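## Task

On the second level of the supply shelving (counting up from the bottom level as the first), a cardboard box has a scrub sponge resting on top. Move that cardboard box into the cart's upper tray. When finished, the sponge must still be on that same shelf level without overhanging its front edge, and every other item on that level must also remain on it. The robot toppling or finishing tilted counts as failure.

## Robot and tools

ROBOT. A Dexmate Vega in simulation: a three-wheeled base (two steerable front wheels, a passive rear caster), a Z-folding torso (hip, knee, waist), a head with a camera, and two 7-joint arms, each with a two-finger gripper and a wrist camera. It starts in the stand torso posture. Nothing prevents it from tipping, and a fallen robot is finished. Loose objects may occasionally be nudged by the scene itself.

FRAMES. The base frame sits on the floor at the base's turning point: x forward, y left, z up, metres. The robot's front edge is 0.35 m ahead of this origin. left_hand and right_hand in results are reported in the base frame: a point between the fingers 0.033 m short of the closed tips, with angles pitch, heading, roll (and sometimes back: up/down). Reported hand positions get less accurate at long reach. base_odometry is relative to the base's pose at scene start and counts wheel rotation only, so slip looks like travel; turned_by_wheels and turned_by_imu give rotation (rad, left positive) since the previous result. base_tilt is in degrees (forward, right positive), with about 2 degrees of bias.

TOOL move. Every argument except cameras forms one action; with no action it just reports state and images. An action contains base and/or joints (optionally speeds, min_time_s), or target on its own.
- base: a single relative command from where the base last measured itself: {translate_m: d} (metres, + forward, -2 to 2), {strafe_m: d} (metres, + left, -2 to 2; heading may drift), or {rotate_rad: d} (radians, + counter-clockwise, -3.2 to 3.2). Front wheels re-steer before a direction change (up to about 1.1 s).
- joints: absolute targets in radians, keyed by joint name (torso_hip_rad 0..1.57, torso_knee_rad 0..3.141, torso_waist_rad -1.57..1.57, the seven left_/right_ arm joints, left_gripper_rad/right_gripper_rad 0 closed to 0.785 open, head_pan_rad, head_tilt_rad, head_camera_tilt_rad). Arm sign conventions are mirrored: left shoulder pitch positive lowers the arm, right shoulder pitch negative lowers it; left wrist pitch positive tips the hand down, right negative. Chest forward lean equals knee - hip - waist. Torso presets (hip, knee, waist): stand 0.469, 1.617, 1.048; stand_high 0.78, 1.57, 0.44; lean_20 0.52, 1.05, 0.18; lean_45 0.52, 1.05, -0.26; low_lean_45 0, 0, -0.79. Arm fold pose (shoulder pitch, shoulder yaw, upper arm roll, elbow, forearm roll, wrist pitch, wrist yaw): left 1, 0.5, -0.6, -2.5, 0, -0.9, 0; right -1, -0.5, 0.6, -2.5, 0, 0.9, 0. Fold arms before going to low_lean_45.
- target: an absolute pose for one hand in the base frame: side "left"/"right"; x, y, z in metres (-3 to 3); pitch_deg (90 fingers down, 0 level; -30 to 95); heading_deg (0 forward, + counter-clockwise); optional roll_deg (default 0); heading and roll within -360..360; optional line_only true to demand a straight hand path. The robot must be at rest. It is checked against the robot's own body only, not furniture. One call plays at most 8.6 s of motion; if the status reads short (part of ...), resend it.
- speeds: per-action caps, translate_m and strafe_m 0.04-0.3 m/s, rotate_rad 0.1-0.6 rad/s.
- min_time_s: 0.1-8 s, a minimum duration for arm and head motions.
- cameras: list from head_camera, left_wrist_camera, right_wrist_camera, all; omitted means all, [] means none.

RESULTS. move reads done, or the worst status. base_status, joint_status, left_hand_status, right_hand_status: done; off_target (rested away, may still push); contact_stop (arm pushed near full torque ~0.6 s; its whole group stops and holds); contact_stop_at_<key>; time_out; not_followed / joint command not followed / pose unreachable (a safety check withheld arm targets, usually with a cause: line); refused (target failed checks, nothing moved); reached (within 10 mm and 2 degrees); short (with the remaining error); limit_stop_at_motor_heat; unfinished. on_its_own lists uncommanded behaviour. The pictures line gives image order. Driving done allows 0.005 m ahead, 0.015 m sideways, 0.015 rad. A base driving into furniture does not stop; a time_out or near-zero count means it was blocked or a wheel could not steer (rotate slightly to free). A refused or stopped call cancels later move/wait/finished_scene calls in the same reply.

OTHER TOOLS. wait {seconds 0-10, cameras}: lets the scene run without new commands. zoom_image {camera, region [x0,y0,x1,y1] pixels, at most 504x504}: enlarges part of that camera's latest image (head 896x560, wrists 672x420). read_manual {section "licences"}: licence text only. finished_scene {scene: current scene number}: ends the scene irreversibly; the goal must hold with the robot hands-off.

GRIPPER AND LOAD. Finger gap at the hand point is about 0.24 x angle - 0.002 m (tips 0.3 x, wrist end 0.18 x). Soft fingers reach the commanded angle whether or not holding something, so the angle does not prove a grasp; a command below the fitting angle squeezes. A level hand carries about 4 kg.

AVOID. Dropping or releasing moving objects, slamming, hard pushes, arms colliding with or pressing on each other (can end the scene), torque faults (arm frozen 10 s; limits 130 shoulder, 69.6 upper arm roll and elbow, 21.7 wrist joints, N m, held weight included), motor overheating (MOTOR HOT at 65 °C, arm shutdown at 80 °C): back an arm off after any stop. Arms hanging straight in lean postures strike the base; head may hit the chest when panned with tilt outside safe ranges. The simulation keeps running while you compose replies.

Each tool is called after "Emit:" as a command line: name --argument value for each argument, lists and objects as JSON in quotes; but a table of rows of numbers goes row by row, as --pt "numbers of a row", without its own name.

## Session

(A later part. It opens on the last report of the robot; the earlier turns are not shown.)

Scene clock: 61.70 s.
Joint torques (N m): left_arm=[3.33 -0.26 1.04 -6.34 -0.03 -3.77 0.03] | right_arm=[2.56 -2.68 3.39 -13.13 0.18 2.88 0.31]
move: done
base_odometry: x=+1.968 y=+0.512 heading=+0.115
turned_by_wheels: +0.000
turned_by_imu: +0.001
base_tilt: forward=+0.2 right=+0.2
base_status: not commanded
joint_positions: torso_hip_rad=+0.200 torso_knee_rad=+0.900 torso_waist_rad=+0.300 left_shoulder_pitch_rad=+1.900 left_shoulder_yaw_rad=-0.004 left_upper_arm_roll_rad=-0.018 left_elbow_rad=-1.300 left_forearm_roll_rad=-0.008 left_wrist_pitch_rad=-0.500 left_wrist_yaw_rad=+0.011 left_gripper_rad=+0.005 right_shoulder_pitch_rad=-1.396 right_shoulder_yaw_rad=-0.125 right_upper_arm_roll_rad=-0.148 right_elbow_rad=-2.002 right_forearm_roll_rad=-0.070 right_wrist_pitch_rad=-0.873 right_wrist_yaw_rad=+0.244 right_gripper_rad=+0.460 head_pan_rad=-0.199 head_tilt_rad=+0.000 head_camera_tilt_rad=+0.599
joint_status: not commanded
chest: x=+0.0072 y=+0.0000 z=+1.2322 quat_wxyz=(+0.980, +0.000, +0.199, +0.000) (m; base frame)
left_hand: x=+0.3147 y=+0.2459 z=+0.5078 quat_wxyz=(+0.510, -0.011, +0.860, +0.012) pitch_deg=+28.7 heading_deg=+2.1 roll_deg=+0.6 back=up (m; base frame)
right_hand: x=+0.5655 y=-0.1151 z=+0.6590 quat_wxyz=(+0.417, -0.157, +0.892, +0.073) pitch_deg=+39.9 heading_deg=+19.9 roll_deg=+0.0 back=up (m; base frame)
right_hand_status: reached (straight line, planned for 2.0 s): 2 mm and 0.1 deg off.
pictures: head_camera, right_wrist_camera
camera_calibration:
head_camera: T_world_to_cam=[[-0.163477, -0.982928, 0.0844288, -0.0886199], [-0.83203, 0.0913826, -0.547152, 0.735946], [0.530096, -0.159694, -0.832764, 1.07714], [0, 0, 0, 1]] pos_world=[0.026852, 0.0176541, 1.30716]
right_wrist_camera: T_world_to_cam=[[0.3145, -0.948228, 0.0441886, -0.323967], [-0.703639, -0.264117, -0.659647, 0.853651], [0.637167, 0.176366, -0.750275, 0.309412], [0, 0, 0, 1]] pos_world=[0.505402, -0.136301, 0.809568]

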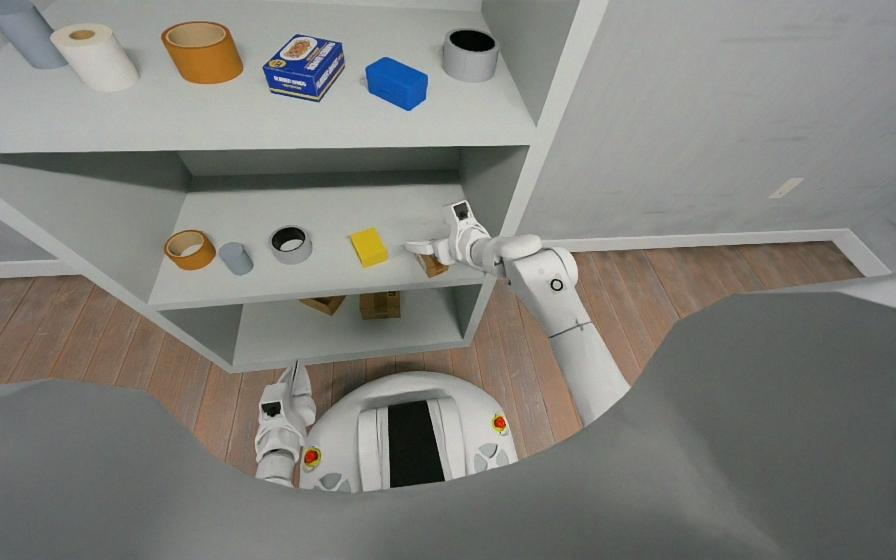

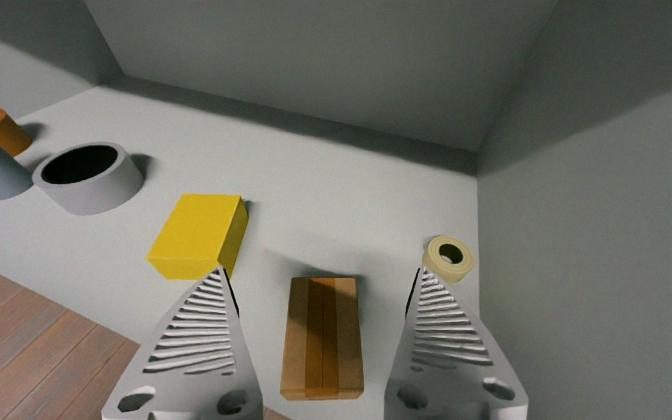

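Emit:
move --target '{"side": "right", "x": 0.573, "y": -0.1135, "z": 0.567, "pitch_deg": 40, "heading_deg": 20, "line_only": true}' --cameras '["right_wrist_camera"]'

Emit:
move --joints '{"right_gripper_rad": 0.16}' --cameras '["head_camera", "right_wrist_camera"]'

Scene clock: 65.67 s.
Joint torques (N m): left_arm=[3.21 0.04 0.91 -6.83 0.06 -2.81 0.1] | right_arm=[15.51 2.34 -1.89 -7.76 0.45 2.43 -0.4]
move: done
base_odometry: x=+1.968 y=+0.512 heading=+0.115
turned_by_wheels: +0.000
turned_by_imu: +0.001
base_tilt: forward=+0.1 right=+0.3
base_status: not commanded
joint_positions: torso_hip_rad=+0.200 torso_knee_rad=+0.900 torso_waist_rad=+0.300 left_shoulder_pitch_rad=+1.900 left_shoulder_yaw_rad=-0.004 left_upper_arm_roll_rad=-0.018 left_elbow_rad=-1.300 left_forearm_roll_rad=-0.008 left_wrist_pitch_rad=-0.500 left_wrist_yaw_rad=+0.011 left_gripper_rad=+0.005 right_shoulder_pitch_rad=-1.339 right_shoulder_yaw_rad=-0.103 right_upper_arm_roll_rad=-0.161 right_elbow_rad=-1.610 right_forearm_roll_rad=-0.063 right_wrist_pitch_rad=-0.543 right_wrist_yaw_rad=+0.212 right_gripper_rad=+0.460 head_pan_rad=-0.199 head_tilt_rad=+0.000 head_camera_tilt_rad=+0.599
joint_status: not commanded
chest: x=+0.0072 y=+0.0000 z=+1.2322 quat_wxyz=(+0.980, +0.000, +0.199, +0.000) (m; base frame)
left_hand: x=+0.3147 y=+0.2459 z=+0.5078 quat_wxyz=(+0.510, -0.011, +0.860, +0.012) pitch_deg=+28.7 heading_deg=+2.1 roll_deg=+0.6 back=up (m; base frame)
right_hand: x=+0.5727 y=-0.1138 z=+0.5678 quat_wxyz=(+0.416, -0.157, +0.893, +0.073) pitch_deg=+40.0 heading_deg=+20.0 roll_deg=+0.0 back=up (m; base frame)
right_hand_status: reached (straight line, planned for 1.6 s): 1 mm and 0.0 deg off.
pictures: right_wrist_camera
camera_calibration:
right_wrist_camera: T_world_to_cam=[[0.3153, -0.947963, 0.0441745, -0.321398], [-0.70476, -0.265074, -0.658064, 0.798596], [0.63553, 0.176356, -0.751665, 0.237924], [0, 0, 0, 1]] pos_world=[0.512947, -0.134946, 0.718564]

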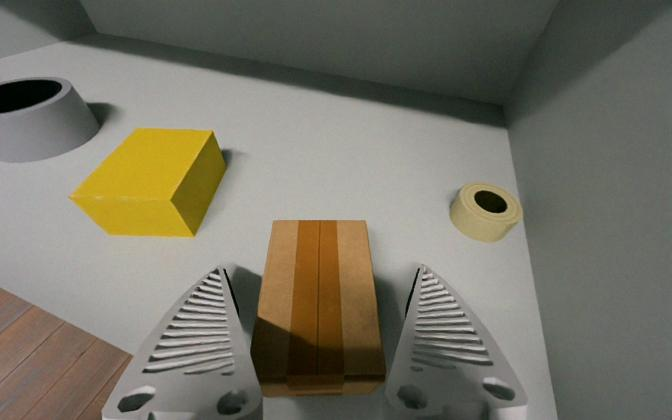

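Scene clock: 66.67 s.
Joint torques (N m): left_arm=[2.07 0.22 0.98 -4.64 -0.06 -3.46 0.05] | right_arm=[5.72 0.46 -0.35 4.86 -0.85 -3.6 -0.76]
move: done
base_odometry: x=+1.968 y=+0.512 heading=+0.115
turned_by_wheels: +0.000
turned_by_imu: +0.000
base_tilt: forward=+0.1 right=+0.3
base_status: not commanded
joint_positions: torso_hip_rad=+0.200 torso_knee_rad=+0.900 torso_waist_rad=+0.300 left_shoulder_pitch_rad=+1.900 left_shoulder_yaw_rad=-0.004 left_upper_arm_roll_rad=-0.018 left_elbow_rad=-1.300 left_forearm_roll_rad=-0.008 left_wrist_pitch_rad=-0.500 left_wrist_yaw_rad=+0.011 left_gripper_rad=+0.005 right_shoulder_pitch_rad=-1.337 right_shoulder_yaw_rad=-0.103 right_upper_arm_roll_rad=-0.162 right_elbow_rad=-1.606 right_forearm_roll_rad=-0.062 right_wrist_pitch_rad=-0.538 right_wrist_yaw_rad=+0.211 right_gripper_rad=+0.160 head_pan_rad=-0.199 head_tilt_rad=+0.000 head_camera_tilt_rad=+0.599
joint_status: all done
chest: x=+0.0071 y=+0.0000 z=+1.2322 quat_wxyz=(+0.980, +0.000, +0.199, +0.000) (m; base frame)
left_hand: x=+0.3147 y=+0.2459 z=+0.5079 quat_wxyz=(+0.510, -0.011, +0.860, +0.012) pitch_deg=+28.7 heading_deg=+2.1 roll_deg=+0.6 back=up (m; base frame)
right_hand: x=+0.5737 y=-0.1133 z=+0.5684 quat_wxyz=(+0.417, -0.157, +0.892, +0.074) pitch_deg=+39.9 heading_deg=+20.0 roll_deg=+0.0 back=up (m; base frame)
pictures: head_camera, right_wrist_camera
camera_calibration:
head_camera: T_world_to_cam=[[-0.163507, -0.982925, 0.084406, -0.0886111], [-0.831941, 0.0913942, -0.547285, 0.736032], [0.530226, -0.159706, -0.832679, 1.07711], [0, 0, 0, 1]] pos_world=[0.026736, 0.017653, 1.30718]
right_wrist_camera: T_world_to_cam=[[0.315482, -0.947903, 0.0441743, -0.321383], [-0.702525, -0.264602, -0.66064, 0.800066], [0.637911, 0.177386, -0.749402, 0.235058], [0, 0, 0, 1]] pos_world=[0.513511, -0.134637, 0.718905]

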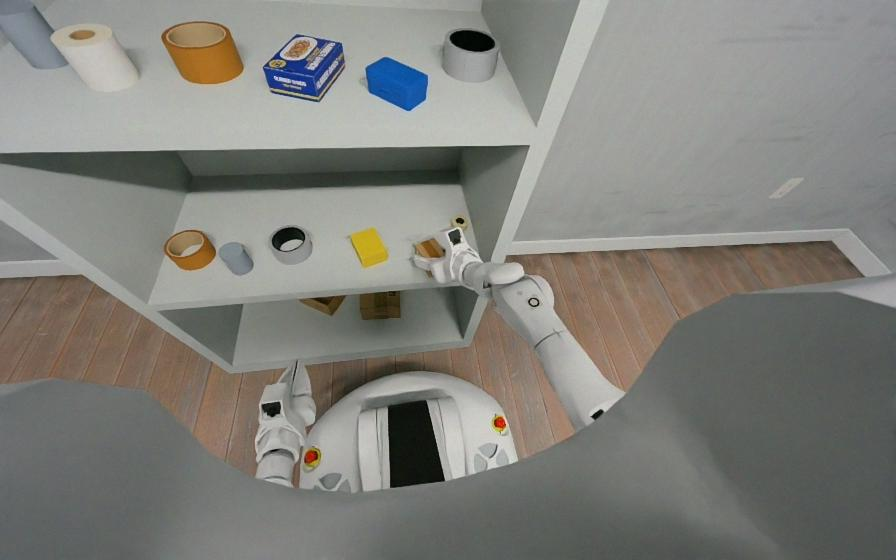

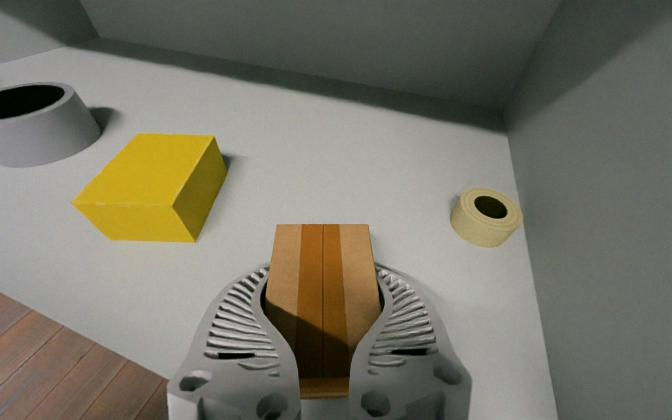

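Emit:
move --target '{"side": "right", "x": 0.568, "y": -0.1135, "z": 0.635, "pitch_deg": 40, "heading_deg": 20, "line_only": true}' --cameras '["right_wrist_camera"]'

Emit:
move --base '{"translate_m": -1.6}' --joints '{"head_pan_rad": -1.9, "head_camera_tilt_rad": 0.2}' --cameras '["head_camera", "right_wrist_camera"]'

Scene clock: 72.43 s.
Joint torques (N m): left_arm=[3.81 1.33 1.1 -5.38 -0.1 -2.86 0.14] | right_arm=[4.04 -2.74 4.55 -13.22 0.05 3.05 0.16]
move: done
base_odometry: x=+1.968 y=+0.512 heading=+0.115
turned_by_wheels: +0.000
turned_by_imu: +0.002
base_tilt: forward=+0.2 right=+0.3
base_status: not commanded
joint_positions: torso_hip_rad=+0.200 torso_knee_rad=+0.900 torso_waist_rad=+0.300 left_shoulder_pitch_rad=+1.900 left_shoulder_yaw_rad=-0.004 left_upper_arm_roll_rad=-0.018 left_elbow_rad=-1.300 left_forearm_roll_rad=-0.008 left_wrist_pitch_rad=-0.500 left_wrist_yaw_rad=+0.011 left_gripper_rad=+0.005 right_shoulder_pitch_rad=-1.386 right_shoulder_yaw_rad=-0.118 right_upper_arm_roll_rad=-0.154 right_elbow_rad=-1.901 right_forearm_roll_rad=-0.068 right_wrist_pitch_rad=-0.785 right_wrist_yaw_rad=+0.234 right_gripper_rad=+0.160 head_pan_rad=-0.199 head_tilt_rad=+0.000 head_camera_tilt_rad=+0.599
joint_status: not commanded
chest: x=+0.0072 y=+0.0000 z=+1.2322 quat_wxyz=(+0.980, +0.000, +0.199, +0.000) (m; base frame)
left_hand: x=+0.3147 y=+0.2459 z=+0.5078 quat_wxyz=(+0.510, -0.011, +0.860, +0.012) pitch_deg=+28.7 heading_deg=+2.1 roll_deg=+0.6 back=up (m; base frame)
right_hand: x=+0.5680 y=-0.1134 z=+0.6331 quat_wxyz=(+0.416, -0.157, +0.893, +0.073) pitch_deg=+40.1 heading_deg=+20.0 roll_deg=+0.0 back=up (m; base frame)
right_hand_status: reached (straight line, planned for 1.3 s): 2 mm and 0.1 deg off.
pictures: right_wrist_camera
camera_calibration:
right_wrist_camera: T_world_to_cam=[[0.315645, -0.947859, 0.0439569, -0.32247], [-0.704797, -0.265217, -0.657967, 0.838343], [0.635318, 0.176704, -0.751763, 0.290157], [0, 0, 0, 1]] pos_world=[0.508306, -0.134585, 0.783906]

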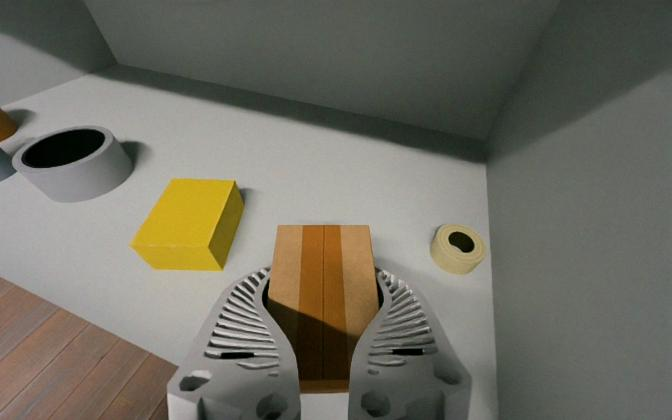

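Scene clock: 79.43 s.
Joint torques (N m): left_arm=[3.07 1.34 1.04 -5.6 0.01 -3.83 0.08] | right_arm=[4.29 -1.98 3.29 -14.13 -0.19 3.2 0.5]
move: done
base_odometry: x=+0.378 y=+0.333 heading=+0.114
turned_by_wheels: -0.001
turned_by_imu: +0.008
base_tilt: forward=+0.1 right=+0.3
base_status: done
joint_positions: torso_hip_rad=+0.200 torso_knee_rad=+0.900 torso_waist_rad=+0.300 left_shoulder_pitch_rad=+1.900 left_shoulder_yaw_rad=-0.004 left_upper_arm_roll_rad=-0.018 left_elbow_rad=-1.300 left_forearm_roll_rad=-0.008 left_wrist_pitch_rad=-0.500 left_wrist_yaw_rad=+0.011 left_gripper_rad=+0.005 right_shoulder_pitch_rad=-1.387 right_shoulder_yaw_rad=-0.118 right_upper_arm_roll_rad=-0.153 right_elbow_rad=-1.906 right_forearm_roll_rad=-0.069 right_wrist_pitch_rad=-0.790 right_wrist_yaw_rad=+0.234 right_gripper_rad=+0.160 head_pan_rad=-1.899 head_tilt_rad=+0.000 head_camera_tilt_rad=+0.201
joint_status: all done
chest: x=+0.0074 y=+0.0000 z=+1.2321 quat_wxyz=(+0.980, +0.000, +0.199, +0.000) (m; base frame)
left_hand: x=+0.3147 y=+0.2459 z=+0.5077 quat_wxyz=(+0.510, -0.011, +0.860, +0.012) pitch_deg=+28.7 heading_deg=+2.1 roll_deg=+0.6 back=up (m; base frame)
right_hand: x=+0.5678 y=-0.1134 z=+0.6344 quat_wxyz=(+0.416, -0.157, +0.893, +0.073) pitch_deg=+40.1 heading_deg=+20.0 roll_deg=+0.0 back=up (m; base frame)
pictures: head_camera, right_wrist_camera
camera_calibration:
head_camera: T_world_to_cam=[[-0.866671, 0.314808, 0.387011, -0.512788], [-0.341475, 0.191212, -0.920235, 1.24518], [-0.363699, -0.929696, -0.0582186, 0.0247062], [0, 0, 0, 1]] pos_world=[-0.010236, -0.0536936, 1.34575]
right_wrist_camera: T_world_to_cam=[[0.31564, -0.947863, 0.0438918, -0.322437], [-0.704973, -0.265216, -0.65778, 0.838943], [0.635126, 0.176679, -0.75193, 0.291435], [0, 0, 0, 1]] pos_world=[0.508108, -0.134616, 0.78513]

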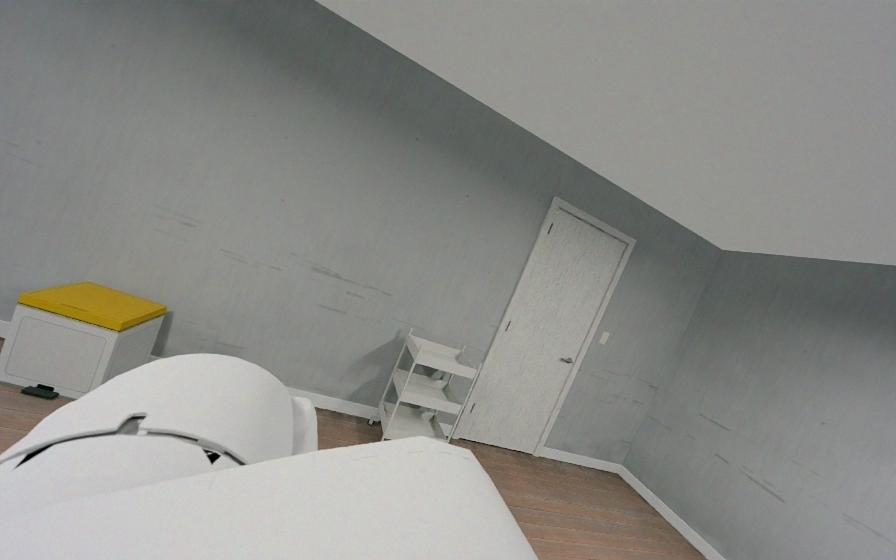

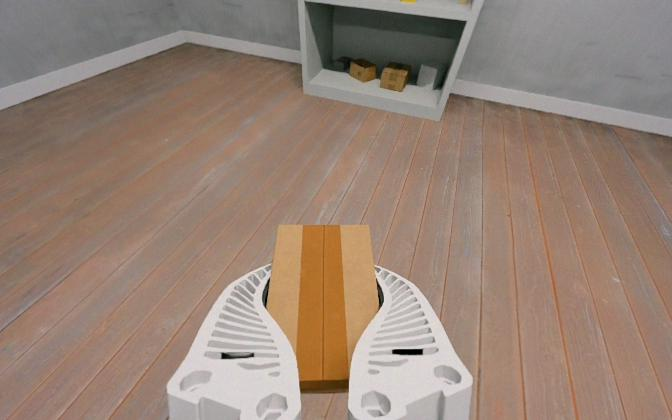

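Emit:
zoom_image --camera "head_camera" --region '[350, 310, 510, 450]'

Scaled by 3.150 from the camera's 896x560 image, which has a finer 960x600 frame.

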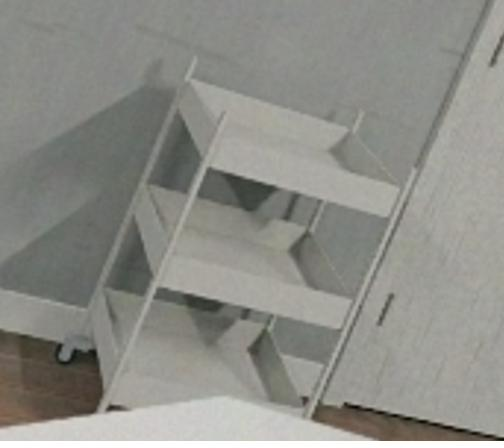

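Emit:
move --base '{"rotate_rad": -2.224}' --joints '{"right_shoulder_pitch_rad": -0.736, "right_shoulder_yaw_rad": 0, "right_upper_arm_roll_rad": 0, "right_elbow_rad": -1.7955, "right_forearm_roll_rad": 0, "right_wrist_pitch_rad": -1.35, "right_wrist_yaw_rad": 0, "head_pan_rad": 0, "head_camera_tilt_rad": 0.2}' --cameras '[]'

Emit:
move --base '{"translate_m": 1.28}' --cameras '[]'

Emit:
move --base '{"rotate_rad": 0.635}' --cameras '["head_camera", "right_wrist_camera"]'

Scene clock: 87.17 s.
Joint torques (N m): left_arm=[3.17 -0.18 1.07 -4.69 -0.03 -3.86 0.02] | right_arm=[24.13 -0.6 3.25 -7.12 0.49 2.48 -0.25]
move: done
base_odometry: x=+0.377 y=+0.333 heading=-2.108
turned_by_wheels: -2.222
turned_by_imu: -2.161
base_tilt: forward=+0.1 right=+0.3
base_status: done
joint_positions: torso_hip_rad=+0.200 torso_knee_rad=+0.900 torso_waist_rad=+0.300 left_shoulder_pitch_rad=+1.900 left_shoulder_yaw_rad=-0.004 left_upper_arm_roll_rad=-0.018 left_elbow_rad=-1.300 left_forearm_roll_rad=-0.008 left_wrist_pitch_rad=-0.500 left_wrist_yaw_rad=+0.011 left_gripper_rad=+0.005 right_shoulder_pitch_rad=-0.737 right_shoulder_yaw_rad=+0.000 right_upper_arm_roll_rad=+0.000 right_elbow_rad=-1.795 right_forearm_roll_rad=+0.000 right_wrist_pitch_rad=-1.350 right_wrist_yaw_rad=+0.000 right_gripper_rad=+0.160 head_pan_rad=-0.001 head_tilt_rad=+0.000 head_camera_tilt_rad=+0.201
joint_status: all done
chest: x=+0.0074 y=+0.0000 z=+1.2321 quat_wxyz=(+0.980, +0.000, +0.199, +0.000) (m; base frame)
left_hand: x=+0.3147 y=+0.2459 z=+0.5077 quat_wxyz=(+0.510, -0.011, +0.860, +0.012) pitch_deg=+28.7 heading_deg=+2.1 roll_deg=+0.6 back=up (m; base frame)
right_hand: x=+0.7519 y=-0.2293 z=+0.8418 quat_wxyz=(+0.426, +0.000, +0.905, +0.000) pitch_deg=+39.6 heading_deg=+0.0 roll_deg=+0.0 back=up (m; base frame)
pictures: none
No camera images: "cameras" was empty.

Scene clock: 93.27 s.
Joint torques (N m): left_arm=[3.88 1.45 0.92 -6.57 0.01 -3.16 0.1] | right_arm=[24.71 1.59 2.58 -7.87 0.09 3.35 -0.12]
move: done
base_odometry: x=-0.281 y=-0.765 heading=-2.109
turned_by_wheels: -0.001
turned_by_imu: -0.006
base_tilt: forward=+0.1 right=+0.2
base_status: done
joint_positions: torso_hip_rad=+0.200 torso_knee_rad=+0.900 torso_waist_rad=+0.300 left_shoulder_pitch_rad=+1.900 left_shoulder_yaw_rad=-0.004 left_upper_arm_roll_rad=-0.018 left_elbow_rad=-1.300 left_forearm_roll_rad=-0.008 left_wrist_pitch_rad=-0.500 left_wrist_yaw_rad=+0.011 left_gripper_rad=+0.005 right_shoulder_pitch_rad=-0.736 right_shoulder_yaw_rad=+0.000 right_upper_arm_roll_rad=+0.000 right_elbow_rad=-1.795 right_forearm_roll_rad=+0.000 right_wrist_pitch_rad=-1.350 right_wrist_yaw_rad=+0.000 right_gripper_rad=+0.160 head_pan_rad=-0.001 head_tilt_rad=+0.000 head_camera_tilt_rad=+0.201
joint_status: not commanded
chest: x=+0.0075 y=+0.0000 z=+1.2321 quat_wxyz=(+0.980, +0.000, +0.199, +0.000) (m; base frame)
left_hand: x=+0.3147 y=+0.2459 z=+0.5077 quat_wxyz=(+0.510, -0.011, +0.860, +0.012) pitch_deg=+28.7 heading_deg=+2.1 roll_deg=+0.6 back=up (m; base frame)
right_hand: x=+0.7520 y=-0.2293 z=+0.8418 quat_wxyz=(+0.426, +0.000, +0.905, +0.000) pitch_deg=+39.6 heading_deg=+0.0 roll_deg=+0.0 back=up (m; base frame)
pictures: none
No camera images: "cameras" was empty.

Scene clock: 95.93 s.
Joint torques (N m): left_arm=[3.93 0.84 0.91 -5.58 -0.13 -3.42 0.22] | right_arm=[23.64 -0.02 1.85 -9.1 -0.04 2.91 -0.25]
move: done
base_odometry: x=-0.281 y=-0.766 heading=-1.475
turned_by_wheels: +0.634
turned_by_imu: +0.617
base_tilt: forward=+0.2 right=+0.3
base_status: done
joint_positions: torso_hip_rad=+0.200 torso_knee_rad=+0.900 torso_waist_rad=+0.300 left_shoulder_pitch_rad=+1.900 left_shoulder_yaw_rad=-0.005 left_upper_arm_roll_rad=-0.018 left_elbow_rad=-1.300 left_forearm_roll_rad=-0.008 left_wrist_pitch_rad=-0.500 left_wrist_yaw_rad=+0.011 left_gripper_rad=+0.005 right_shoulder_pitch_rad=-0.736 right_shoulder_yaw_rad=+0.000 right_upper_arm_roll_rad=+0.000 right_elbow_rad=-1.795 right_forearm_roll_rad=+0.000 right_wrist_pitch_rad=-1.350 right_wrist_yaw_rad=+0.000 right_gripper_rad=+0.160 head_pan_rad=-0.001 head_tilt_rad=+0.000 head_camera_tilt_rad=+0.201
joint_status: not commanded
chest: x=+0.0075 y=+0.0000 z=+1.2321 quat_wxyz=(+0.980, +0.000, +0.199, +0.000) (m; base frame)
left_hand: x=+0.3147 y=+0.2459 z=+0.5077 quat_wxyz=(+0.510, -0.011, +0.860, +0.012) pitch_deg=+28.7 heading_deg=+2.1 roll_deg=+0.6 back=up (m; base frame)
right_hand: x=+0.7520 y=-0.2294 z=+0.8418 quat_wxyz=(+0.426, +0.000, +0.905, +0.000) pitch_deg=+39.6 heading_deg=+0.0 roll_deg=+0.0 back=up (m; base frame)
pictures: head_camera, right_wrist_camera
camera_calibration:
head_camera: T_world_to_cam=[[0.0143428, -0.999795, 0.0143073, 0.010255], [-0.561925, -0.019895, -0.826949, 1.11434], [0.827064, 0.00382112, -0.562095, 0.731719], [0, 0, 0, 1]] pos_world=[0.0208481, 0.0296267, 1.33265]
right_wrist_camera: T_world_to_cam=[[-0.0278439, -0.998641, 0.0440476, -0.253072], [-0.748154, -0.0084042, -0.663471, 1.1707], [0.66294, -0.051428, -0.746904, 0.273423], [0, 0, 0, 1]] pos_world=[0.687557, -0.228828, 0.992096]

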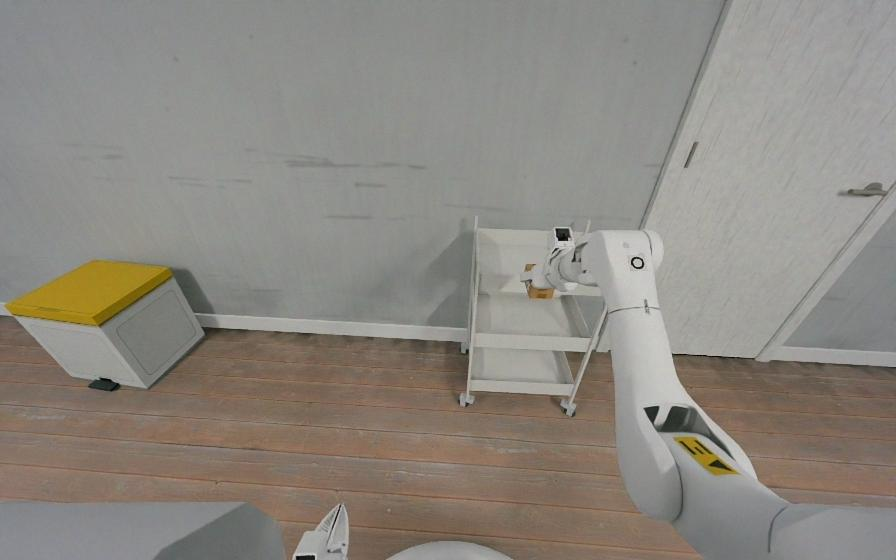

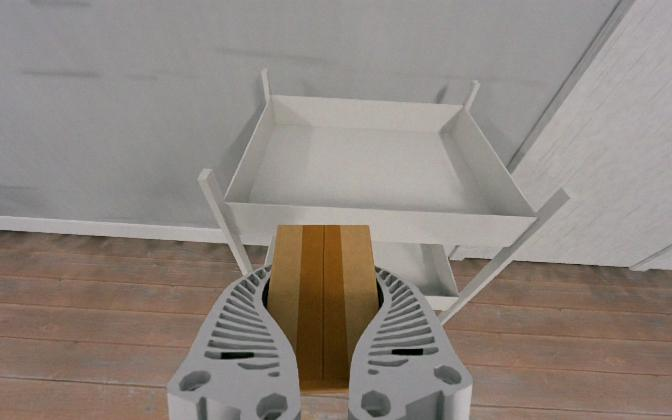

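Emit:
move --base '{"translate_m": 0.345}' --cameras '["right_wrist_camera"]'

Emit:
move --target '{"side": "right", "x": 0.745, "y": -0.265, "z": 0.716, "pitch_deg": 40, "heading_deg": 0, "line_only": true}' --cameras '["head_camera", "right_wrist_camera"]'

Scene clock: 100.00 s.
Joint torques (N m): left_arm=[2.66 0.66 0.91 -6.03 -0.06 -3.37 0.17] | right_arm=[24.69 0.91 1.85 -7.67 -0.25 3.17 -0.24]
move: done
base_odometry: x=-0.248 y=-1.109 heading=-1.474
turned_by_wheels: +0.001
turned_by_imu: +0.001
base_tilt: forward=+0.1 right=+0.3
base_status: done
joint_positions: torso_hip_rad=+0.200 torso_knee_rad=+0.900 torso_waist_rad=+0.300 left_shoulder_pitch_rad=+1.900 left_shoulder_yaw_rad=-0.005 left_upper_arm_roll_rad=-0.018 left_elbow_rad=-1.300 left_forearm_roll_rad=-0.008 left_wrist_pitch_rad=-0.500 left_wrist_yaw_rad=+0.011 left_gripper_rad=+0.005 right_shoulder_pitch_rad=-0.736 right_shoulder_yaw_rad=+0.000 right_upper_arm_roll_rad=+0.000 right_elbow_rad=-1.795 right_forearm_roll_rad=+0.000 right_wrist_pitch_rad=-1.350 right_wrist_yaw_rad=+0.000 right_gripper_rad=+0.160 head_pan_rad=-0.001 head_tilt_rad=+0.000 head_camera_tilt_rad=+0.201
joint_status: not commanded
chest: x=+0.0075 y=+0.0000 z=+1.2321 quat_wxyz=(+0.980, +0.000, +0.199, +0.000) (m; base frame)
left_hand: x=+0.3147 y=+0.2459 z=+0.5077 quat_wxyz=(+0.510, -0.011, +0.860, +0.012) pitch_deg=+28.7 heading_deg=+2.1 roll_deg=+0.6 back=up (m; base frame)
right_hand: x=+0.7520 y=-0.2294 z=+0.8418 quat_wxyz=(+0.425, +0.000, +0.905, +0.000) pitch_deg=+39.6 heading_deg=+0.0 roll_deg=+0.0 back=up (m; base frame)
pictures: right_wrist_camera
camera_calibration:
right_wrist_camera: T_world_to_cam=[[-0.027844, -0.998641, 0.0440511, -0.253075], [-0.748179, -0.00840458, -0.663444, 1.17069], [0.662913, -0.051431, -0.746928, 0.273437], [0, 0, 0, 1]] pos_world=[0.687572, -0.228829, 0.992071]

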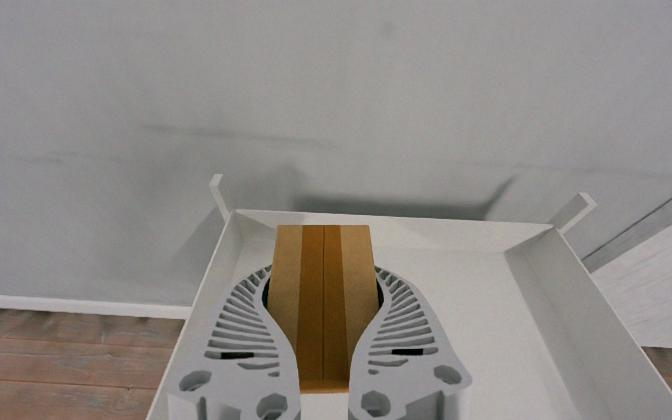

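Scene clock: 103.03 s.
Joint torques (N m): left_arm=[3.63 1.11 1.2 -5.71 -0.09 -3.53 0.24] | right_arm=[11.51 -3.41 3.3 -8.37 0.43 2.84 0.1]
move: done
base_odometry: x=-0.248 y=-1.109 heading=-1.474
turned_by_wheels: +0.000
turned_by_imu: +0.001
base_tilt: forward=+0.2 right=+0.3
base_status: not commanded
joint_positions: torso_hip_rad=+0.200 torso_knee_rad=+0.900 torso_waist_rad=+0.300 left_shoulder_pitch_rad=+1.900 left_shoulder_yaw_rad=-0.005 left_upper_arm_roll_rad=-0.018 left_elbow_rad=-1.300 left_forearm_roll_rad=-0.008 left_wrist_pitch_rad=-0.500 left_wrist_yaw_rad=+0.011 left_gripper_rad=+0.005 right_shoulder_pitch_rad=-0.873 right_shoulder_yaw_rad=-0.065 right_upper_arm_roll_rad=+0.030 right_elbow_rad=-1.544 right_forearm_roll_rad=+0.018 right_wrist_pitch_rad=-0.971 right_wrist_yaw_rad=+0.057 right_gripper_rad=+0.160 head_pan_rad=-0.001 head_tilt_rad=+0.000 head_camera_tilt_rad=+0.201
joint_status: not commanded
chest: x=+0.0075 y=+0.0000 z=+1.2321 quat_wxyz=(+0.980, +0.000, +0.199, +0.000) (m; base frame)
left_hand: x=+0.3147 y=+0.2459 z=+0.5077 quat_wxyz=(+0.510, -0.011, +0.860, +0.012) pitch_deg=+28.7 heading_deg=+2.1 roll_deg=+0.6 back=up (m; base frame)
right_hand: x=+0.7452 y=-0.2643 z=+0.7177 quat_wxyz=(+0.422, +0.000, +0.906, +0.000) pitch_deg=+40.0 heading_deg=+0.0 roll_deg=+0.0 back=up (m; base frame)
right_hand_status: reached (straight line, planned for 1.5 s): 2 mm and 0.0 deg off.
pictures: head_camera, right_wrist_camera
camera_calibration:
head_camera: T_world_to_cam=[[0.0143432, -0.999795, 0.0143068, 0.0102552], [-0.56195, -0.019895, -0.826932, 1.11433], [0.827047, 0.00382114, -0.56212, 0.73173], [0, 0, 0, 1]] pos_world=[0.0208748, 0.0296267, 1.33265]
right_wrist_camera: T_world_to_cam=[[-0.0275164, -0.998642, 0.0442307, -0.283018], [-0.752667, -0.00841988, -0.658348, 1.08261], [0.657826, -0.0514063, -0.751413, 0.190491], [0, 0, 0, 1]] pos_world=[0.68175, -0.263726, 0.868391]

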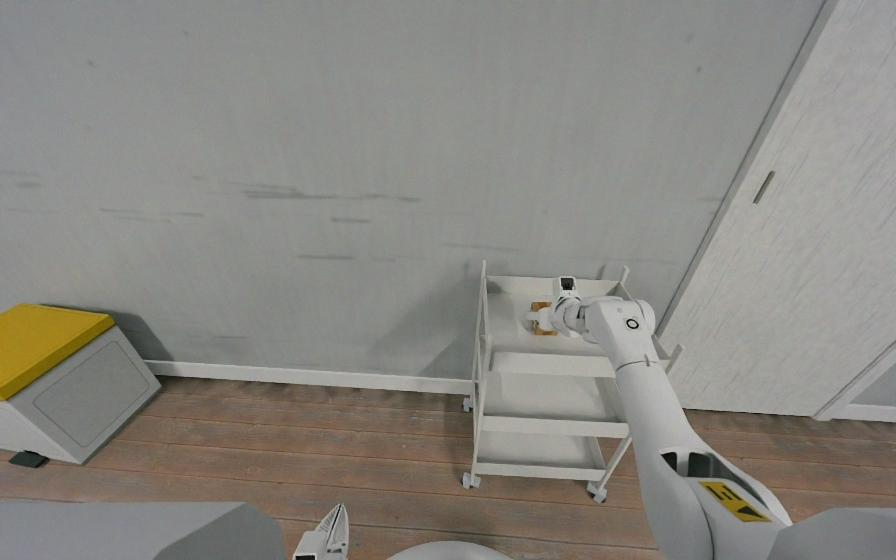

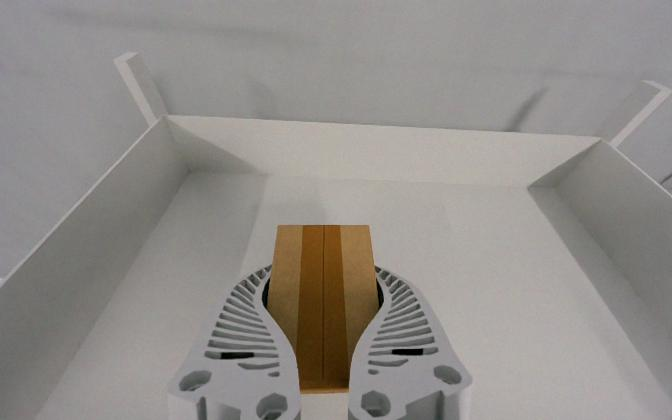

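Emit:
move --target '{"side": "right", "x": 0.745, "y": -0.265, "z": 0.705, "pitch_deg": 40, "heading_deg": 0, "line_only": true}' --cameras '["right_wrist_camera"]'

Scene clock: 104.53 s.
Joint torques (N m): left_arm=[2.93 1.71 0.84 -4.93 -0.06 -3.42 0.02] | right_arm=[10.6 0.57 1.15 -7.44 -0.11 2.31 0.36]
move: done
base_odometry: x=-0.248 y=-1.109 heading=-1.474
turned_by_wheels: +0.000
turned_by_imu: +0.000
base_tilt: forward=+0.1 right=+0.3
base_status: not commanded
joint_positions: torso_hip_rad=+0.200 torso_knee_rad=+0.900 torso_waist_rad=+0.300 left_shoulder_pitch_rad=+1.900 left_shoulder_yaw_rad=-0.005 left_upper_arm_roll_rad=-0.018 left_elbow_rad=-1.300 left_forearm_roll_rad=-0.008 left_wrist_pitch_rad=-0.500 left_wrist_yaw_rad=+0.011 left_gripper_rad=+0.005 right_shoulder_pitch_rad=-0.877 right_shoulder_yaw_rad=-0.066 right_upper_arm_roll_rad=+0.030 right_elbow_rad=-1.510 right_forearm_roll_rad=+0.017 right_wrist_pitch_rad=-0.932 right_wrist_yaw_rad=+0.057 right_gripper_rad=+0.160 head_pan_rad=-0.001 head_tilt_rad=+0.000 head_camera_tilt_rad=+0.201
joint_status: not commanded
chest: x=+0.0075 y=+0.0000 z=+1.2321 quat_wxyz=(+0.980, +0.000, +0.199, +0.000) (m; base frame)
left_hand: x=+0.3147 y=+0.2459 z=+0.5077 quat_wxyz=(+0.510, -0.011, +0.860, +0.012) pitch_deg=+28.7 heading_deg=+2.1 roll_deg=+0.6 back=up (m; base frame)
right_hand: x=+0.7450 y=-0.2650 z=+0.7066 quat_wxyz=(+0.422, +0.000, +0.906, +0.000) pitch_deg=+40.0 heading_deg=+0.0 roll_deg=+0.0 back=up (m; base frame)
right_hand_status: reached (straight line, planned for 0.4 s): 2 mm and 0.0 deg off.
pictures: right_wrist_camera
camera_calibration:
right_wrist_camera: T_world_to_cam=[[-0.0278506, -0.998633, 0.0442385, -0.283053], [-0.752584, -0.00817987, -0.658445, 1.07524], [0.657907, -0.0516313, -0.751327, 0.182074], [0, 0, 0, 1]] pos_world=[0.681539, -0.26447, 0.857308]

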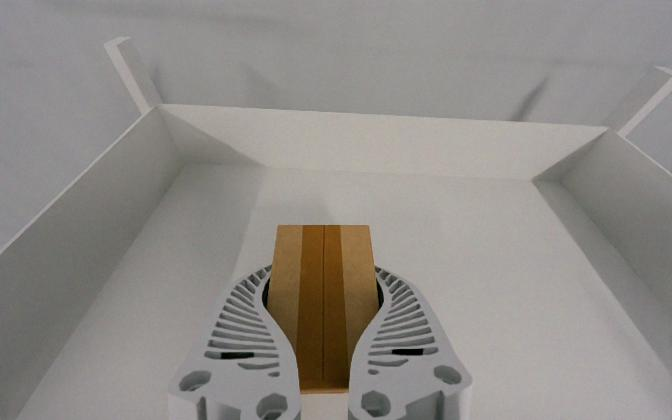

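Emit:
move --target '{"side": "right", "x": 0.745, "y": -0.265, "z": 0.697, "pitch_deg": 40, "heading_deg": 0, "line_only": true}' --cameras '["right_wrist_camera"]'

Scene clock: 105.93 s.
Joint torques (N m): left_arm=[4.18 0.32 1.22 -6.27 -0.09 -3.6 0.04] | right_arm=[-7.6 0.6 -2.54 7.96 -0.67 -4.55 -0.45]
move: done
base_odometry: x=-0.248 y=-1.109 heading=-1.474
turned_by_wheels: +0.000
turned_by_imu: +0.000
base_tilt: forward=+0.1 right=+0.3
base_status: not commanded
joint_positions: torso_hip_rad=+0.200 torso_knee_rad=+0.900 torso_waist_rad=+0.300 left_shoulder_pitch_rad=+1.900 left_shoulder_yaw_rad=-0.005 left_upper_arm_roll_rad=-0.018 left_elbow_rad=-1.300 left_forearm_roll_rad=-0.008 left_wrist_pitch_rad=-0.500 left_wrist_yaw_rad=+0.011 left_gripper_rad=+0.005 right_shoulder_pitch_rad=-0.878 right_shoulder_yaw_rad=-0.065 right_upper_arm_roll_rad=+0.030 right_elbow_rad=-1.485 right_forearm_roll_rad=+0.017 right_wrist_pitch_rad=-0.901 right_wrist_yaw_rad=+0.057 right_gripper_rad=+0.160 head_pan_rad=-0.001 head_tilt_rad=+0.000 head_camera_tilt_rad=+0.201
joint_status: not commanded
chest: x=+0.0069 y=+0.0000 z=+1.2322 quat_wxyz=(+0.980, +0.000, +0.198, +0.000) (m; base frame)
left_hand: x=+0.3147 y=+0.2459 z=+0.5080 quat_wxyz=(+0.510, -0.011, +0.860, +0.012) pitch_deg=+28.6 heading_deg=+2.1 roll_deg=+0.6 back=up (m; base frame)
right_hand: x=+0.7461 y=-0.2651 z=+0.7012 quat_wxyz=(+0.425, +0.000, +0.905, +0.000) pitch_deg=+39.7 heading_deg=+0.0 roll_deg=+0.0 back=up (m; base frame)
right_hand_status: reached (straight line, planned for 0.4 s): 4 mm and 0.3 deg off.
pictures: right_wrist_camera
camera_calibration:
right_wrist_camera: T_world_to_cam=[[-0.0280479, -0.998641, 0.0439218, -0.282515], [-0.749185, -0.00808782, -0.662311, 1.07275], [0.661766, -0.051482, -0.747941, 0.172048], [0, 0, 0, 1]] pos_world=[0.681907, -0.264598, 0.851583]

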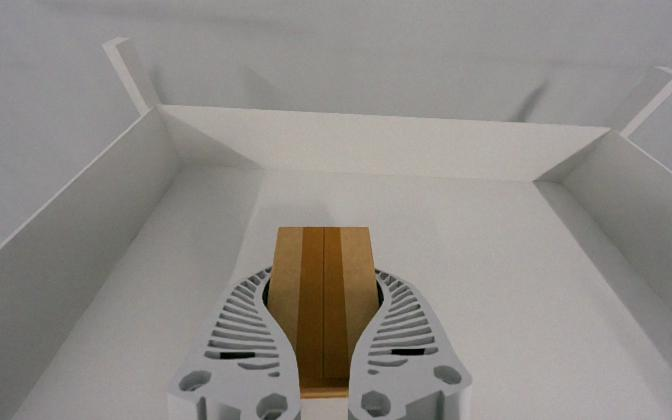

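Emit:
move --target '{"side": "right", "x": 0.745, "y": -0.265, "z": 0.704, "pitch_deg": 40, "heading_deg": 0, "line_only": true}' --cameras '[]'

Emit:
move --joints '{"right_gripper_rad": 0.4}' --cameras '["right_wrist_camera"]'

Emit:
move --target '{"side": "right", "x": 0.735, "y": -0.265, "z": 0.79, "pitch_deg": 40, "heading_deg": 0, "line_only": true}' --cameras '["head_camera", "right_wrist_camera"]'

Scene clock: 107.13 s.
Joint torques (N m): left_arm=[3.7 0.12 0.97 -6.42 -0.06 -3.73 0.2] | right_arm=[11.95 -2.06 -0.29 -4.66 0.05 -1.53 -0.17]
move: done
base_odometry: x=-0.248 y=-1.109 heading=-1.474
turned_by_wheels: +0.000
turned_by_imu: +0.000
base_tilt: forward=+0.1 right=+0.3
base_status: not commanded
joint_positions: torso_hip_rad=+0.200 torso_knee_rad=+0.900 torso_waist_rad=+0.300 left_shoulder_pitch_rad=+1.900 left_shoulder_yaw_rad=-0.005 left_upper_arm_roll_rad=-0.018 left_elbow_rad=-1.300 left_forearm_roll_rad=-0.008 left_wrist_pitch_rad=-0.500 left_wrist_yaw_rad=+0.011 left_gripper_rad=+0.005 right_shoulder_pitch_rad=-0.878 right_shoulder_yaw_rad=-0.065 right_upper_arm_roll_rad=+0.030 right_elbow_rad=-1.494 right_forearm_roll_rad=+0.017 right_wrist_pitch_rad=-0.915 right_wrist_yaw_rad=+0.057 right_gripper_rad=+0.160 head_pan_rad=-0.001 head_tilt_rad=+0.000 head_camera_tilt_rad=+0.201
joint_status: not commanded
chest: x=+0.0069 y=+0.0000 z=+1.2322 quat_wxyz=(+0.980, +0.000, +0.198, +0.000) (m; base frame)
left_hand: x=+0.3147 y=+0.2459 z=+0.5080 quat_wxyz=(+0.510, -0.011, +0.860, +0.012) pitch_deg=+28.6 heading_deg=+2.1 roll_deg=+0.6 back=up (m; base frame)
right_hand: x=+0.7454 y=-0.2650 z=+0.7033 quat_wxyz=(+0.423, +0.000, +0.906, +0.000) pitch_deg=+39.9 heading_deg=+0.0 roll_deg=+0.0 back=up (m; base frame)
right_hand_status: reached (straight line, planned for 0.3 s): 1 mm and 0.1 deg off.
pictures: none
No camera images: "cameras" was empty.

Scene clock: 107.90 s.
Joint torques (N m): left_arm=[3.47 1.09 1 -5.92 0.01 -4 0.03] | right_arm=[15.67 -2.56 0.38 -14.38 -0.21 3.46 0.02]
move: done
base_odometry: x=-0.248 y=-1.109 heading=-1.474
turned_by_wheels: +0.000
turned_by_imu: +0.000
base_tilt: forward=+0.1 right=+0.4
base_status: not commanded
joint_positions: torso_hip_rad=+0.200 torso_knee_rad=+0.900 torso_waist_rad=+0.300 left_shoulder_pitch_rad=+1.900 left_shoulder_yaw_rad=-0.005 left_upper_arm_roll_rad=-0.018 left_elbow_rad=-1.300 left_forearm_roll_rad=-0.008 left_wrist_pitch_rad=-0.500 left_wrist_yaw_rad=+0.011 left_gripper_rad=+0.005 right_shoulder_pitch_rad=-0.877 right_shoulder_yaw_rad=-0.065 right_upper_arm_roll_rad=+0.030 right_elbow_rad=-1.497 right_forearm_roll_rad=+0.017 right_wrist_pitch_rad=-0.920 right_wrist_yaw_rad=+0.057 right_gripper_rad=+0.400 head_pan_rad=-0.001 head_tilt_rad=+0.000 head_camera_tilt_rad=+0.201
joint_status: all done
chest: x=+0.0073 y=+0.0000 z=+1.2322 quat_wxyz=(+0.980, +0.000, +0.199, +0.000) (m; base frame)
left_hand: x=+0.3147 y=+0.2459 z=+0.5078 quat_wxyz=(+0.510, -0.011, +0.860, +0.012) pitch_deg=+28.7 heading_deg=+2.1 roll_deg=+0.6 back=up (m; base frame)
right_hand: x=+0.7448 y=-0.2650 z=+0.7028 quat_wxyz=(+0.422, +0.000, +0.907, +0.000) pitch_deg=+40.1 heading_deg=+0.0 roll_deg=+0.0 back=up (m; base frame)
pictures: right_wrist_camera
camera_calibration:
right_wrist_camera: T_world_to_cam=[[-0.0278488, -0.998641, 0.0440602, -0.282774], [-0.753285, -0.00800881, -0.657646, 1.07258], [0.657104, -0.0515045, -0.752038, 0.180456], [0, 0, 0, 1]] pos_world=[0.681506, -0.264505, 0.853547]

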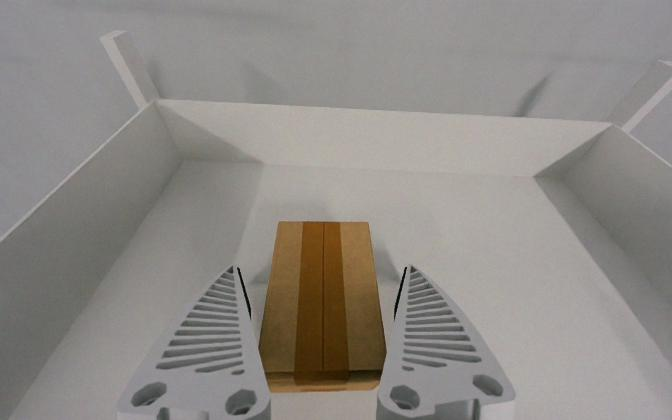

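Scene clock: 110.67 s.
Joint torques (N m): left_arm=[4.72 0.07 0.74 -5.98 -0.09 -4.41 0.04] | right_arm=[23.8 -2.46 3.93 -12.36 -0.08 2.86 0.18]
move: done
base_odometry: x=-0.248 y=-1.109 heading=-1.474
turned_by_wheels: +0.000
turned_by_imu: +0.001
base_tilt: forward=+0.2 right=+0.4
base_status: not commanded
joint_positions: torso_hip_rad=+0.200 torso_knee_rad=+0.900 torso_waist_rad=+0.300 left_shoulder_pitch_rad=+1.900 left_shoulder_yaw_rad=-0.005 left_upper_arm_roll_rad=-0.018 left_elbow_rad=-1.300 left_forearm_roll_rad=-0.008 left_wrist_pitch_rad=-0.500 left_wrist_yaw_rad=+0.011 left_gripper_rad=+0.005 right_shoulder_pitch_rad=-0.847 right_shoulder_yaw_rad=-0.074 right_upper_arm_roll_rad=+0.036 right_elbow_rad=-1.769 right_forearm_roll_rad=+0.022 right_wrist_pitch_rad=-1.222 right_wrist_yaw_rad=+0.061 right_gripper_rad=+0.400 head_pan_rad=-0.001 head_tilt_rad=+0.000 head_camera_tilt_rad=+0.201
joint_status: not commanded
chest: x=+0.0073 y=+0.0000 z=+1.2322 quat_wxyz=(+0.980, +0.000, +0.199, +0.000) (m; base frame)
left_hand: x=+0.3147 y=+0.2459 z=+0.5078 quat_wxyz=(+0.510, -0.011, +0.860, +0.012) pitch_deg=+28.7 heading_deg=+2.1 roll_deg=+0.6 back=up (m; base frame)
right_hand: x=+0.7350 y=-0.2649 z=+0.7877 quat_wxyz=(+0.422, +0.000, +0.907, +0.000) pitch_deg=+40.1 heading_deg=+0.0 roll_deg=+0.0 back=up (m; base frame)
right_hand_status: reached (straight line, planned for 1.3 s): 2 mm and 0.1 deg off.
pictures: head_camera, right_wrist_camera
camera_calibration:
head_camera: T_world_to_cam=[[0.0143389, -0.999795, 0.0143112, 0.0102529], [-0.561694, -0.019895, -0.827106, 1.11443], [0.827221, 0.00382126, -0.561864, 0.731616], [0, 0, 0, 1]] pos_world=[0.0206105, 0.0296267, 1.33267]
right_wrist_camera: T_world_to_cam=[[-0.0275287, -0.998641, 0.0442495, -0.287001], [-0.753245, -0.00837787, -0.657687, 1.12094], [0.657164, -0.0514359, -0.75199, 0.250707], [0, 0, 0, 1]] pos_world=[0.671682, -0.264324, 0.938454]

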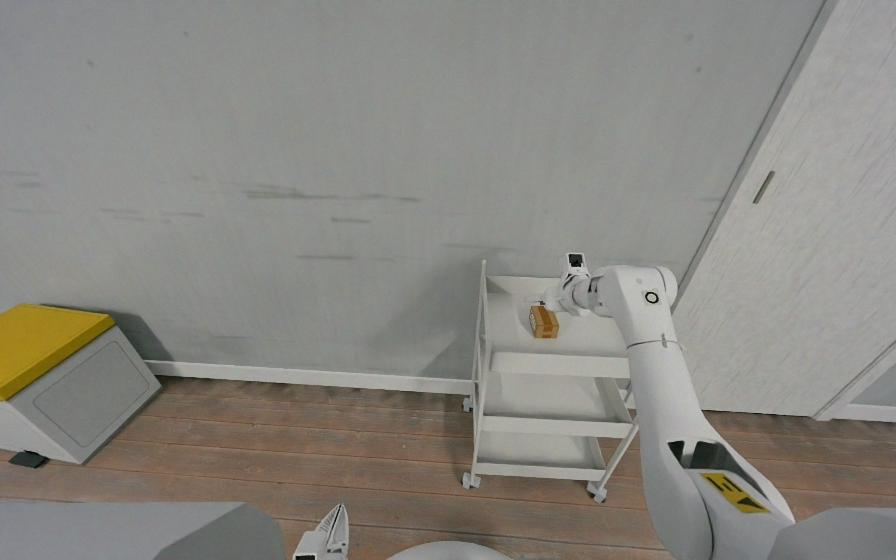

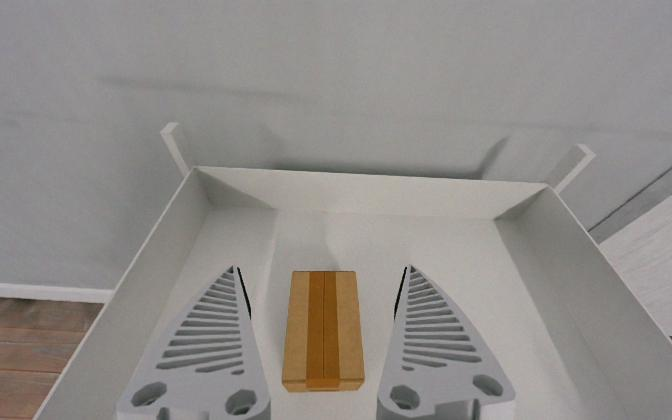

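Emit:
finished_scene --scene 2

The scene is finished: the task was done.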